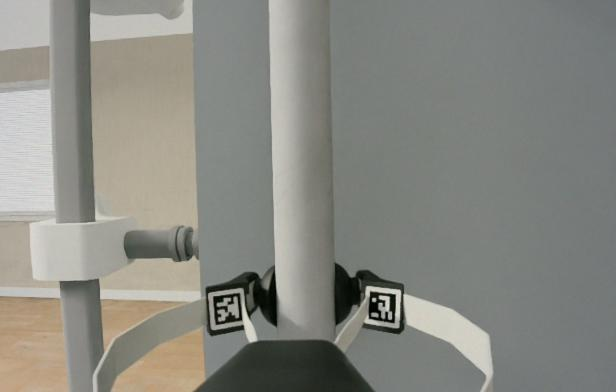

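Call:
move(r1={"base":{"rotate_rad":-0.13},"joints":{"wrist_yaw_rad":0.0},"speeds":{"wrist_yaw_rad":0.3},"pace":"slow"}, blocking=false, cameras=[])

Call:
wait(seconds=2, cameras=[])

Call:
wait(seconds=1, cameras=["r1_head_camera","r1_head_left_camera"])

Scene clock: 727.63 s.
move: r1 moving
r1.base_odometry: x=-1.931 y=+2.040 heading=-0.278
r1.turned_by_wheels: -0.105
r1.turned_by_imu: -0.105
r1.base_tilt: forward=-1.6 right=+1.3
r1.lidar_m: 0.49 0.55 1.91 2.44 2.54 3.47 - 3.23 2.38 1.10 0.58 0.45
r1.base_status: rotate_rad moving
r1.joint_positions: lift_m=+0.688 arm_m=+0.075 wrist_yaw_rad=+0.118 wrist_pitch_rad=+0.008 wrist_roll_rad=+1.568 gripper_m=-0.030
r1.joint_status: wrist_yaw_rad moving
r1.measured_speeds: translate_m=+0.001 strafe_m=-0.004 rotate_rad=-0.241 lift_m=+0.000 arm_m=+0.002 wrist_yaw_rad=-0.449 wrist_pitch_rad=+0.000 wrist_roll_rad=+0.000
r1.motor_effort: lift_m=+24(24) arm_m=+4(5) wheel_0=+13(17) wheel_1=+5(8) wheel_2=+6(8)
r1.servo_current: wrist_yaw_rad=273(338) wrist_pitch_rad=46(59) wrist_roll_rad=46(59) gripper_m=46(59)
r1.contact_limits: arm_m 0.1
r1.hand_pose: x=+0.5425 y=-0.0528 z=+0.8636 quat_wxyz=(+0.707, +0.705, +0.044, +0.039) (m; r1's base frame)
r1.wrist_depth_mm: - 480 477 111 169 169 - / - 421 421 120 179 - - / - 427 436 - 190 - - / - - 525 136 204 - - / - - - - 220 - - / - - - 183 229 1708 - / - - 163 161 179 - -
r2: as last shown
r2.lidar_m: 0.66 1.11 4.96 3.52 1.43 1.05 1.02 1.11 1.02 0.97 1.02 0.77
r2.motor_effort: lift_m=+20(21) arm_m=-7(8) wheel_0=-2(2) wheel_1=-3(3) wheel_2=+1(2)
r2.servo_current: wrist_yaw_rad=39(52) wrist_pitch_rad=39(46) wrist_roll_rad=46(59) gripper_m=117(137)
r2.contact_limits: arm_m 0.5
r2.wrist_depth_mm: - - 257 183 262 263 265 / - - 259 183 262 264 265 / - - 263 184 264 266 268 / - - 264 186 266 268 268 / - 778 265 187 267 268 272 / - - 183 187 178 271 273 / - 715 267 - 272 273 274
pictures: none
No camera images: "cameras" was empty.

Scene clock: 728.27 s.
earlier move: r1 done
r1.base_odometry: x=-1.931 y=+2.040 heading=-0.303
r1.turned_by_wheels: -0.025
r1.turned_by_imu: -0.025
r1.base_tilt: forward=-1.6 right=+1.3
r1.lidar_m: 0.47 0.53 1.88 2.42 2.53 3.43 - 3.38 2.39 1.11 0.56 0.48
r1.base_status: done
r1.joint_positions: lift_m=+0.688 arm_m=+0.075 wrist_yaw_rad=+0.004 wrist_pitch_rad=+0.008 wrist_roll_rad=+1.568 gripper_m=-0.030
r1.joint_status: all done
r1.measured_speeds: all 0
r1.motor_effort: lift_m=+24(24) arm_m=-4(5) wheel_0=-1(17) wheel_1=+2(8) wheel_2=+3(8)
r1.servo_current: wrist_yaw_rad=59(338) wrist_pitch_rad=52(59) wrist_roll_rad=46(59) gripper_m=46(59)
r1.contact_limits: arm_m 0.1
r1.hand_pose: x=+0.5346 y=-0.0863 z=+0.8636 quat_wxyz=(+0.708, +0.706, +0.004, -0.001) (m; r1's base frame)
r1.wrist_depth_mm: - - - - 206 - - / - - 569 153 212 - - / - 500 477 158 217 - - / - 466 462 161 223 - - / - - 525 226 227 - - / - - 574 171 231 - - / - - 178 144 239 - -
r2.base_odometry: x=-2.792 y=-2.326 heading=-0.488
r2.turned_by_wheels: +0.000
r2.turned_by_imu: +0.000
r2.base_tilt: forward=-0.6 right=+0.0
r2.lidar_m: 0.65 1.14 4.99 3.53 1.43 1.06 1.01 1.08 1.01 0.97 1.06 0.78
r2.base_status: not commanded
r2.joint_positions: lift_m=+0.850 arm_m=+0.240 wrist_yaw_rad=+0.000 wrist_pitch_rad=+0.002 wrist_roll_rad=+0.002 gripper_m=-0.028
r2.joint_status: not commanded
r2.measured_speeds: all 0
r2.motor_effort: lift_m=+20(21) arm_m=-8(8) wheel_0=-2(2) wheel_1=-3(3) wheel_2=+1(2)
r2.servo_current: wrist_yaw_rad=46(59) wrist_pitch_rad=39(46) wrist_roll_rad=52(59) gripper_m=130(143)
r2.contact_limits: arm_m 0.5
r2.hand_pose: x=+0.6995 y=-0.0874 z=+1.0273 quat_wxyz=(+1.000, +0.001, +0.001, +0.000) (m; r2's base frame)
r2.wrist_depth_mm: 707 - 257 183 260 264 265 / - - 259 183 264 264 266 / - - 263 185 265 266 268 / - - 264 186 266 268 268 / - 788 263 188 267 270 271 / - - 182 187 178 271 272 / - 715 268 - 271 272 276
wait: 0.63 of 2 s (r1 has come to rest)
pictures: none
No camera images: "cameras" was empty.

Scene clock: 729.27 s.
r1.base_odometry: x=-1.931 y=+2.040 heading=-0.303
r1.turned_by_wheels: +0.000
r1.turned_by_imu: +0.000
r1.base_tilt: forward=-1.6 right=+1.3
r1.lidar_m: 0.48 0.49 1.87 2.44 2.54 3.40 - 3.34 2.41 1.11 0.57 0.48
r1.base_status: done
r1.joint_positions: lift_m=+0.688 arm_m=+0.075 wrist_yaw_rad=+0.004 wrist_pitch_rad=+0.008 wrist_roll_rad=+1.568 gripper_m=-0.030
r1.joint_status: all done
r1.measured_speeds: all 0
r1.motor_effort: lift_m=+24(24) arm_m=-4(5) wheel_0=-1(17) wheel_1=+2(8) wheel_2=+3(8)
r1.servo_current: wrist_yaw_rad=52(338) wrist_pitch_rad=52(59) wrist_roll_rad=46(59) gripper_m=52(59)
r1.contact_limits: arm_m 0.1
r1.hand_pose: x=+0.5346 y=-0.0863 z=+0.8636 quat_wxyz=(+0.708, +0.706, +0.004, -0.001) (m; r1's base frame)
r1.wrist_depth_mm: - - - - 207 - - / - - 564 153 212 - - / - 500 484 157 216 - - / - 466 459 161 223 - - / - - 525 224 228 - - / - - 574 172 231 - - / - - 178 144 239 - -
r2.base_odometry: x=-2.792 y=-2.326 heading=-0.488
r2.turned_by_wheels: +0.000
r2.turned_by_imu: +0.000
r2.base_tilt: forward=-0.7 right=+0.1
r2.lidar_m: 0.66 1.17 4.97 3.54 1.41 1.05 1.02 1.08 1.02 0.97 1.04 0.74
r2.base_status: not commanded
r2.joint_positions: lift_m=+0.850 arm_m=+0.240 wrist_yaw_rad=+0.000 wrist_pitch_rad=+0.002 wrist_roll_rad=+0.002 gripper_m=-0.028
r2.joint_status: not commanded
r2.measured_speeds: all 0
r2.motor_effort: lift_m=+20(21) arm_m=-7(8) wheel_0=-2(2) wheel_1=-3(3) wheel_2=+1(2)
r2.servo_current: wrist_yaw_rad=52(59) wrist_pitch_rad=46(46) wrist_roll_rad=52(59) gripper_m=130(143)
r2.contact_limits: arm_m 0.5
r2.hand_pose: x=+0.6995 y=-0.0874 z=+1.0273 quat_wxyz=(+1.000, +0.001, +0.001, +0.000) (m; r2's base frame)
r2.wrist_depth_mm: 691 - 258 183 260 264 265 / - - 259 183 263 265 265 / - - 262 185 265 265 268 / - - 264 186 266 267 270 / - 778 266 188 267 270 271 / - - 182 187 179 272 273 / - 715 268 - 271 273 274
wait: 1.00 s; at rest by 0.27 s
pictures: r1_head_camera, r1_head_left_camera
Images, in order (width x height): r1_head_camera 420x560, r1_head_left_camera 420x672.

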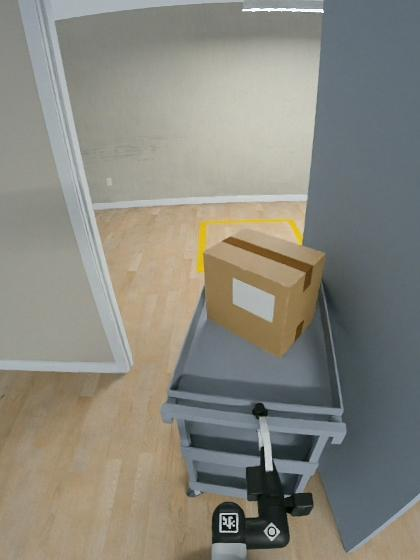

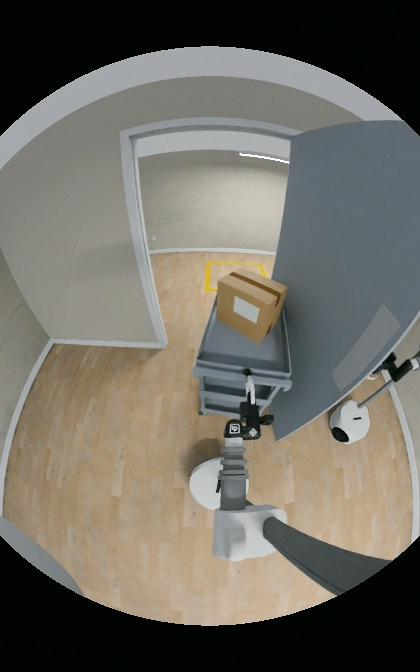

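Call:
move(r1={"base":{"translate_m":0.9,"strafe_m":-0.1}}, blocking=false, cameras=[])

Call:
wait(seconds=8, cameras=["r1_head_camera","r1_head_left_camera"])

Scene clock: 741.77 s.
move: r1 moving
r1.base_odometry: x=-1.902 y=+2.027 heading=-0.303
r1.turned_by_wheels: +0.000
r1.turned_by_imu: +0.000
r1.base_tilt: forward=-1.7 right=+1.3
r1.lidar_m: 0.46 0.50 1.83 2.43 2.53 3.42 - 3.32 2.40 1.09 0.56 0.45
r1.base_status: translate_m moving; strafe_m moving
r1.joint_positions: lift_m=+0.688 arm_m=+0.075 wrist_yaw_rad=-0.001 wrist_pitch_rad=+0.008 wrist_roll_rad=+1.568 gripper_m=-0.030
r1.joint_status: not commanded
r1.measured_speeds: translate_m=+0.120 strafe_m=-0.016 rotate_rad=-0.005 lift_m=+0.000 arm_m=+0.000 wrist_yaw_rad=-0.047 wrist_pitch_rad=+0.000 wrist_roll_rad=+0.000
r1.motor_effort: lift_m=+24(24) arm_m=+4(4) wheel_0=+9(12) wheel_1=+5(6) wheel_2=-14(14)
r1.servo_current: wrist_yaw_rad=46(59) wrist_pitch_rad=46(59) wrist_roll_rad=59(59) gripper_m=46(52)
r1.contact_limits: arm_m 0.1
r1.hand_pose: x=+0.5342 y=-0.0877 z=+0.8636 quat_wxyz=(+0.708, +0.706, +0.002, -0.003) (m; r1's base frame)
r1.wrist_depth_mm: 530 539 530 218 219 - - / - - - 220 222 - - / - 564 530 223 225 - - / - 466 455 166 227 - - / - 517 496 228 229 - - / - - 539 170 181 - - / - - 177 144 235 - -
r2: as last shown
r2.base_tilt: forward=-0.6 right=+0.1
r2.lidar_m: 0.65 1.14 4.95 3.55 1.43 1.07 1.02 1.08 1.01 0.98 1.07 0.76
r2.motor_effort: lift_m=+20(20) arm_m=-8(8) wheel_0=-2(2) wheel_1=-3(3) wheel_2=+1(2)
r2.servo_current: wrist_yaw_rad=52(52) wrist_pitch_rad=39(46) wrist_roll_rad=52(65) gripper_m=130(137)
r2.contact_limits: arm_m 0.5
r2.wrist_depth_mm: - - 258 183 262 263 264 / - - 259 184 264 264 266 / - - 262 185 263 265 268 / - - 263 186 265 268 270 / - 778 265 188 268 268 270 / - - 182 187 178 272 273 / - 715 267 - 271 272 273
pictures: none
No camera images: "cameras" was empty.

Scene clock: 745.77 s.
earlier move: r1 done
r1.base_odometry: x=-1.102 y=+1.676 heading=-0.303
r1.turned_by_wheels: +0.000
r1.turned_by_imu: +0.001
r1.base_tilt: forward=-1.6 right=+1.3
r1.lidar_m: 0.40 0.40 0.82 1.65 2.65 3.60 - 0.50 0.32 0.27 0.30 0.38
r1.base_status: done
r1.joint_positions: lift_m=+0.688 arm_m=+0.075 wrist_yaw_rad=+0.003 wrist_pitch_rad=+0.008 wrist_roll_rad=+1.568 gripper_m=-0.030
r1.joint_status: not commanded
r1.measured_speeds: all 0
r1.motor_effort: lift_m=+24(24) arm_m=-3(4) wheel_0=+1(15) wheel_1=+3(7) wheel_2=+0(15)
r1.servo_current: wrist_yaw_rad=52(72) wrist_pitch_rad=59(59) wrist_roll_rad=46(72) gripper_m=46(52)
r1.contact_limits: arm_m 0.1
r1.hand_pose: x=+0.5345 y=-0.0866 z=+0.8636 quat_wxyz=(+0.708, +0.706, +0.004, -0.002) (m; r1's base frame)
r1.wrist_depth_mm: - - - - - 1708 1138 / - - - - 277 297 298 / - - - - 260 1808 1182 / - - - 252 250 1756 - / - - 512 182 239 - - / - 459 452 182 231 - - / - 469 178 143 220 - -
r2.base_odometry: x=-2.792 y=-2.326 heading=-0.488
r2.turned_by_wheels: +0.000
r2.turned_by_imu: +0.001
r2.base_tilt: forward=-0.6 right=+0.1
r2.lidar_m: 0.67 3.90 4.95 3.57 1.44 1.03 1.02 1.08 1.01 0.97 1.04 0.78
r2.base_status: not commanded
r2.joint_positions: lift_m=+0.850 arm_m=+0.240 wrist_yaw_rad=+0.000 wrist_pitch_rad=+0.002 wrist_roll_rad=+0.002 gripper_m=-0.028
r2.joint_status: not commanded
r2.measured_speeds: all 0
r2.motor_effort: lift_m=+20(21) arm_m=-8(8) wheel_0=-2(2) wheel_1=-2(3) wheel_2=+2(2)
r2.servo_current: wrist_yaw_rad=39(59) wrist_pitch_rad=39(46) wrist_roll_rad=52(65) gripper_m=137(143)
r2.contact_limits: arm_m 0.5
r2.hand_pose: x=+0.6995 y=-0.0874 z=+1.0273 quat_wxyz=(+1.000, +0.001, +0.001, +0.000) (m; r2's base frame)
r2.wrist_depth_mm: - - 259 183 260 263 265 / - - 258 183 263 265 266 / - - 263 184 265 265 267 / - - 263 186 265 268 268 / - - 265 188 268 270 271 / - - 183 187 178 272 273 / - - 268 - 272 272 274
wait: 4.00 of 8 s (r1 has come to rest)
pictures: r1_head_camera, r1_head_left_camera
Images, in order (width x height): r1_head_camera 420x560, r1_head_left_camera 420x672.

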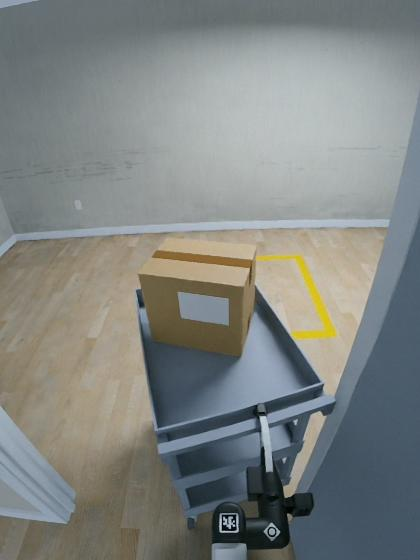

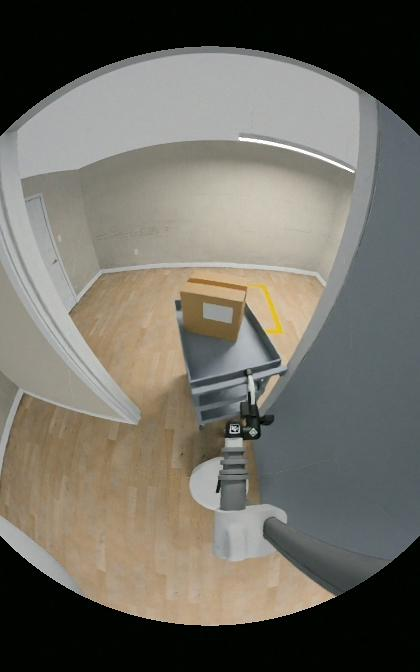

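Call:
move(r1={"base":{"translate_m":0.1,"strafe_m":0.2}}, blocking=false, cameras=[])

Call:
wait(seconds=8, cameras=["r1_head_camera","r1_head_left_camera"])

Scene clock: 753.63 s.
move: r1 moving
r1.base_odometry: x=-1.080 y=+1.699 heading=-0.304
r1.turned_by_wheels: -0.001
r1.turned_by_imu: -0.001
r1.base_tilt: forward=-1.6 right=+1.3
r1.lidar_m: 0.42 0.39 0.80 1.59 2.63 3.54 - 0.54 0.34 0.30 0.32 0.41
r1.base_status: translate_m moving; strafe_m moving
r1.joint_positions: lift_m=+0.688 arm_m=+0.075 wrist_yaw_rad=-0.005 wrist_pitch_rad=+0.008 wrist_roll_rad=+1.568 gripper_m=-0.030
r1.joint_status: not commanded
r1.measured_speeds: translate_m=+0.054 strafe_m=+0.108 rotate_rad=+0.000 lift_m=+0.000 arm_m=+0.000 wrist_yaw_rad=-0.031 wrist_pitch_rad=+0.000 wrist_roll_rad=+0.000
r1.motor_effort: lift_m=+24(24) arm_m=+2(4) wheel_0=-12(12) wheel_1=+8(9) wheel_2=-9(10)
r1.servo_current: wrist_yaw_rad=72(78) wrist_pitch_rad=46(59) wrist_roll_rad=46(59) gripper_m=46(52)
r1.contact_limits: arm_m 0.1
r1.hand_pose: x=+0.5338 y=-0.0889 z=+0.8636 quat_wxyz=(+0.708, +0.706, +0.001, -0.005) (m; r1's base frame)
r1.wrist_depth_mm: - - - - - 1921 1229 / - - - - 293 300 303 / - - - - 265 1708 1160 / - - - 255 253 1708 - / - - 554 236 240 - - / - 449 205 173 180 - - / - 452 182 141 216 - -
r2: as last shown
r2.turned_by_imu: +0.000
r2.lidar_m: 0.64 3.90 4.96 3.52 1.42 1.06 1.01 1.09 1.03 0.97 1.04 0.75
r2.motor_effort: lift_m=+20(21) arm_m=-7(8) wheel_0=-1(2) wheel_1=-3(3) wheel_2=+2(2)
r2.servo_current: wrist_yaw_rad=39(52) wrist_pitch_rad=39(46) wrist_roll_rad=46(65) gripper_m=137(137)
r2.contact_limits: arm_m 0.5
r2.wrist_depth_mm: - - 257 183 260 263 265 / - - 259 183 263 265 266 / - - 262 185 265 266 268 / - - 264 186 266 270 268 / - - 265 188 267 268 271 / - - 183 187 179 271 272 / - - 267 - 271 273 274
pictures: none
No camera images: "cameras" was empty.

Scene clock: 755.30 s.
earlier move: r1 done
r1.base_odometry: x=-0.947 y=+1.837 heading=-0.303
r1.turned_by_wheels: +0.001
r1.turned_by_imu: +0.001
r1.base_tilt: forward=-1.6 right=+1.3
r1.lidar_m: 0.46 0.47 0.61 1.29 2.45 3.32 - 0.80 0.51 0.47 0.48 0.50
r1.base_status: done
r1.joint_positions: lift_m=+0.688 arm_m=+0.075 wrist_yaw_rad=-0.003 wrist_pitch_rad=+0.008 wrist_roll_rad=+1.568 gripper_m=-0.030
r1.joint_status: not commanded
r1.measured_speeds: all 0
r1.motor_effort: lift_m=+24(24) arm_m=+1(4) wheel_0=-2(14) wheel_1=+1(10) wheel_2=-1(12)
r1.servo_current: wrist_yaw_rad=59(78) wrist_pitch_rad=52(59) wrist_roll_rad=52(65) gripper_m=46(52)
r1.contact_limits: arm_m 0.1
r1.hand_pose: x=+0.5340 y=-0.0882 z=+0.8636 quat_wxyz=(+0.708, +0.706, +0.002, -0.004) (m; r1's base frame)
r1.wrist_depth_mm: - - - 240 241 251 255 / - - - - 238 1618 1205 / - - - 236 237 1708 - / - - 508 234 235 - - / - 469 466 233 234 - - / - - 488 182 232 - - / - - 179 144 229 - -
r2.base_odometry: x=-2.792 y=-2.326 heading=-0.488
r2.turned_by_wheels: +0.000
r2.turned_by_imu: +0.000
r2.base_tilt: forward=-0.6 right=+0.1
r2.lidar_m: 0.67 3.91 4.93 3.52 1.41 1.06 1.03 1.10 1.01 0.98 1.04 0.76
r2.base_status: not commanded
r2.joint_positions: lift_m=+0.850 arm_m=+0.240 wrist_yaw_rad=+0.000 wrist_pitch_rad=+0.002 wrist_roll_rad=+0.002 gripper_m=-0.028
r2.joint_status: not commanded
r2.measured_speeds: all 0
r2.motor_effort: lift_m=+20(21) arm_m=-8(8) wheel_0=-2(2) wheel_1=-2(3) wheel_2=+1(2)
r2.servo_current: wrist_yaw_rad=46(59) wrist_pitch_rad=39(46) wrist_roll_rad=39(65) gripper_m=130(137)
r2.contact_limits: arm_m 0.5
r2.hand_pose: x=+0.6995 y=-0.0874 z=+1.0273 quat_wxyz=(+1.000, +0.001, +0.001, +0.000) (m; r2's base frame)
r2.wrist_depth_mm: - - 257 183 260 263 264 / - - 260 183 263 265 266 / - - 262 183 264 266 268 / - - 264 186 266 267 270 / - - 264 188 267 270 272 / - - 184 187 178 271 272 / - - 266 - 272 273 274
wait: 1.67 of 8 s (r1 has come to rest)
pictures: r1_head_camera, r1_head_left_camera
Images, in order (width x height): r1_head_camera 420x560, r1_head_left_camera 420x672.

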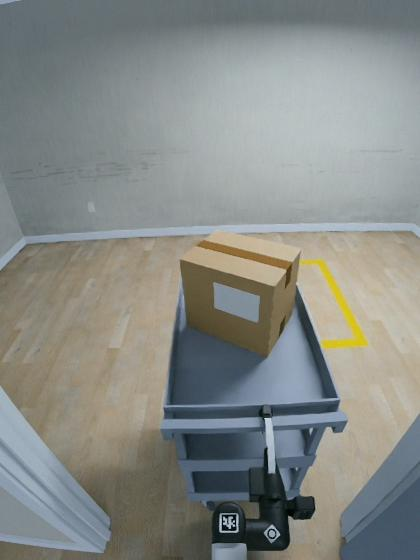

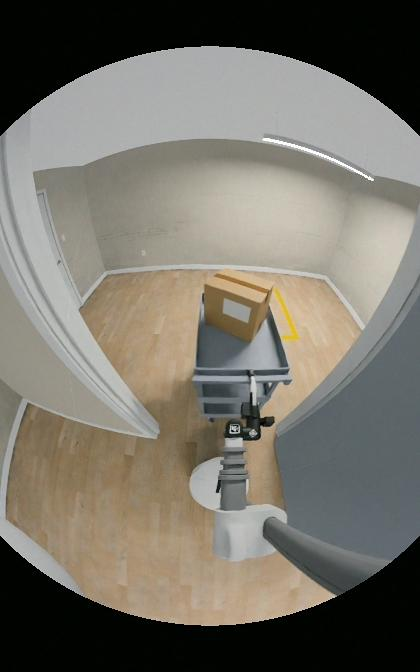

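Call:
move(r1={"base":{"translate_m":0.1,"strafe_m":0.12}}, blocking=false, cameras=[])

Call:
wait(seconds=5, cameras=["r1_head_camera"])

Scene clock: 768.30 s.
move: r1 moving
r1.base_odometry: x=-0.920 y=+1.854 heading=-0.303
r1.turned_by_wheels: +0.000
r1.turned_by_imu: +0.000
r1.base_tilt: forward=-1.6 right=+1.3
r1.lidar_m: 0.45 0.48 0.57 1.21 2.43 3.28 - 0.86 0.54 0.47 0.50 0.52
r1.base_status: translate_m moving; strafe_m moving
r1.joint_positions: lift_m=+0.688 arm_m=+0.075 wrist_yaw_rad=-0.003 wrist_pitch_rad=+0.008 wrist_roll_rad=+1.568 gripper_m=-0.030
r1.joint_status: not commanded
r1.measured_speeds: translate_m=+0.079 strafe_m=+0.095 rotate_rad=+0.005 lift_m=+0.000 arm_m=+0.000 wrist_yaw_rad=+0.000 wrist_pitch_rad=+0.000 wrist_roll_rad=+0.000
r1.motor_effort: lift_m=+24(24) arm_m=+4(4) wheel_0=-6(8) wheel_1=+9(10) wheel_2=-9(12)
r1.servo_current: wrist_yaw_rad=65(65) wrist_pitch_rad=46(59) wrist_roll_rad=33(65) gripper_m=46(59)
r1.contact_limits: arm_m 0.1
r1.hand_pose: x=+0.5340 y=-0.0884 z=+0.8636 quat_wxyz=(+0.708, +0.706, +0.002, -0.004) (m; r1's base frame)
r1.wrist_depth_mm: - - - - 237 246 257 / - - - - 237 1661 1229 / - - - 236 236 - - / - 544 492 233 235 - - / - 477 469 231 234 - - / - - 496 182 232 - - / - - 179 145 230 - -
r2: as last shown
r2.lidar_m: 0.66 3.91 4.96 3.50 1.41 1.07 1.02 1.10 1.03 0.99 1.03 0.77
r2.motor_effort: lift_m=+20(20) arm_m=-8(8) wheel_0=-2(2) wheel_1=-3(3) wheel_2=+2(2)
r2.servo_current: wrist_yaw_rad=52(59) wrist_pitch_rad=33(46) wrist_roll_rad=46(52) gripper_m=130(137)
r2.contact_limits: arm_m 0.5
r2.wrist_depth_mm: - - 257 183 263 264 265 / - - 259 183 263 264 266 / - - 262 185 264 265 268 / - - 265 186 265 267 270 / - - 265 188 267 270 271 / - - 184 187 178 270 273 / - - 267 - 271 272 274
pictures: none
No camera images: "cameras" was empty.

Scene clock: 769.67 s.
earlier move: r1 done
r1.base_odometry: x=-0.815 y=+1.922 heading=-0.303
r1.turned_by_wheels: +0.000
r1.turned_by_imu: +0.001
r1.base_tilt: forward=-1.6 right=+1.3
r1.lidar_m: 0.49 0.52 0.44 0.91 2.34 3.15 - 0.98 0.61 0.57 0.55 0.48
r1.base_status: done
r1.joint_positions: lift_m=+0.688 arm_m=+0.075 wrist_yaw_rad=-0.003 wrist_pitch_rad=+0.008 wrist_roll_rad=+1.568 gripper_m=-0.030
r1.joint_status: not commanded
r1.measured_speeds: all 0
r1.motor_effort: lift_m=+24(24) arm_m=+4(4) wheel_0=-2(9) wheel_1=+1(10) wheel_2=+0(12)
r1.servo_current: wrist_yaw_rad=59(72) wrist_pitch_rad=52(59) wrist_roll_rad=39(65) gripper_m=46(59)
r1.contact_limits: arm_m 0.1
r1.hand_pose: x=+0.5340 y=-0.0882 z=+0.8636 quat_wxyz=(+0.708, +0.706, +0.002, -0.004) (m; r1's base frame)
r1.wrist_depth_mm: - - - 213 216 1499 1281 / - - - 219 219 1618 - / - - 535 221 222 - - / - 459 455 166 226 - - / - 521 500 227 229 - - / - - 535 171 232 - - / - - 177 143 236 - -
r2.base_odometry: x=-2.792 y=-2.326 heading=-0.488
r2.turned_by_wheels: +0.000
r2.turned_by_imu: +0.000
r2.base_tilt: forward=-0.6 right=+0.0
r2.lidar_m: 0.66 3.92 4.94 3.52 1.43 1.07 1.03 1.10 1.03 0.97 1.03 0.79
r2.base_status: not commanded
r2.joint_positions: lift_m=+0.850 arm_m=+0.240 wrist_yaw_rad=+0.000 wrist_pitch_rad=+0.002 wrist_roll_rad=+0.002 gripper_m=-0.028
r2.joint_status: not commanded
r2.measured_speeds: all 0
r2.motor_effort: lift_m=+20(21) arm_m=-7(8) wheel_0=-2(2) wheel_1=-3(3) wheel_2=+2(2)
r2.servo_current: wrist_yaw_rad=33(59) wrist_pitch_rad=39(46) wrist_roll_rad=46(65) gripper_m=137(137)
r2.contact_limits: arm_m 0.5
r2.hand_pose: x=+0.6995 y=-0.0874 z=+1.0273 quat_wxyz=(+1.000, +0.001, +0.001, +0.000) (m; r2's base frame)
r2.wrist_depth_mm: - - 258 183 262 264 265 / - - 259 183 262 265 264 / - - 262 185 265 266 268 / - - 264 187 266 267 268 / - - 265 187 268 270 272 / - - 184 187 178 272 273 / - - 267 - 272 273 273
wait: 1.37 of 5 s (r1 has come to rest)
pictures: r1_head_camera
Images, in order (width x height): r1_head_camera 420x560.

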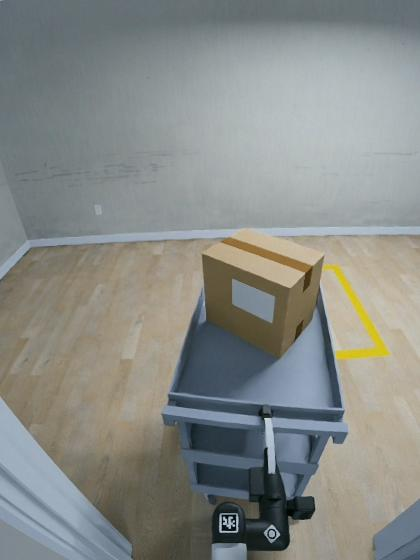

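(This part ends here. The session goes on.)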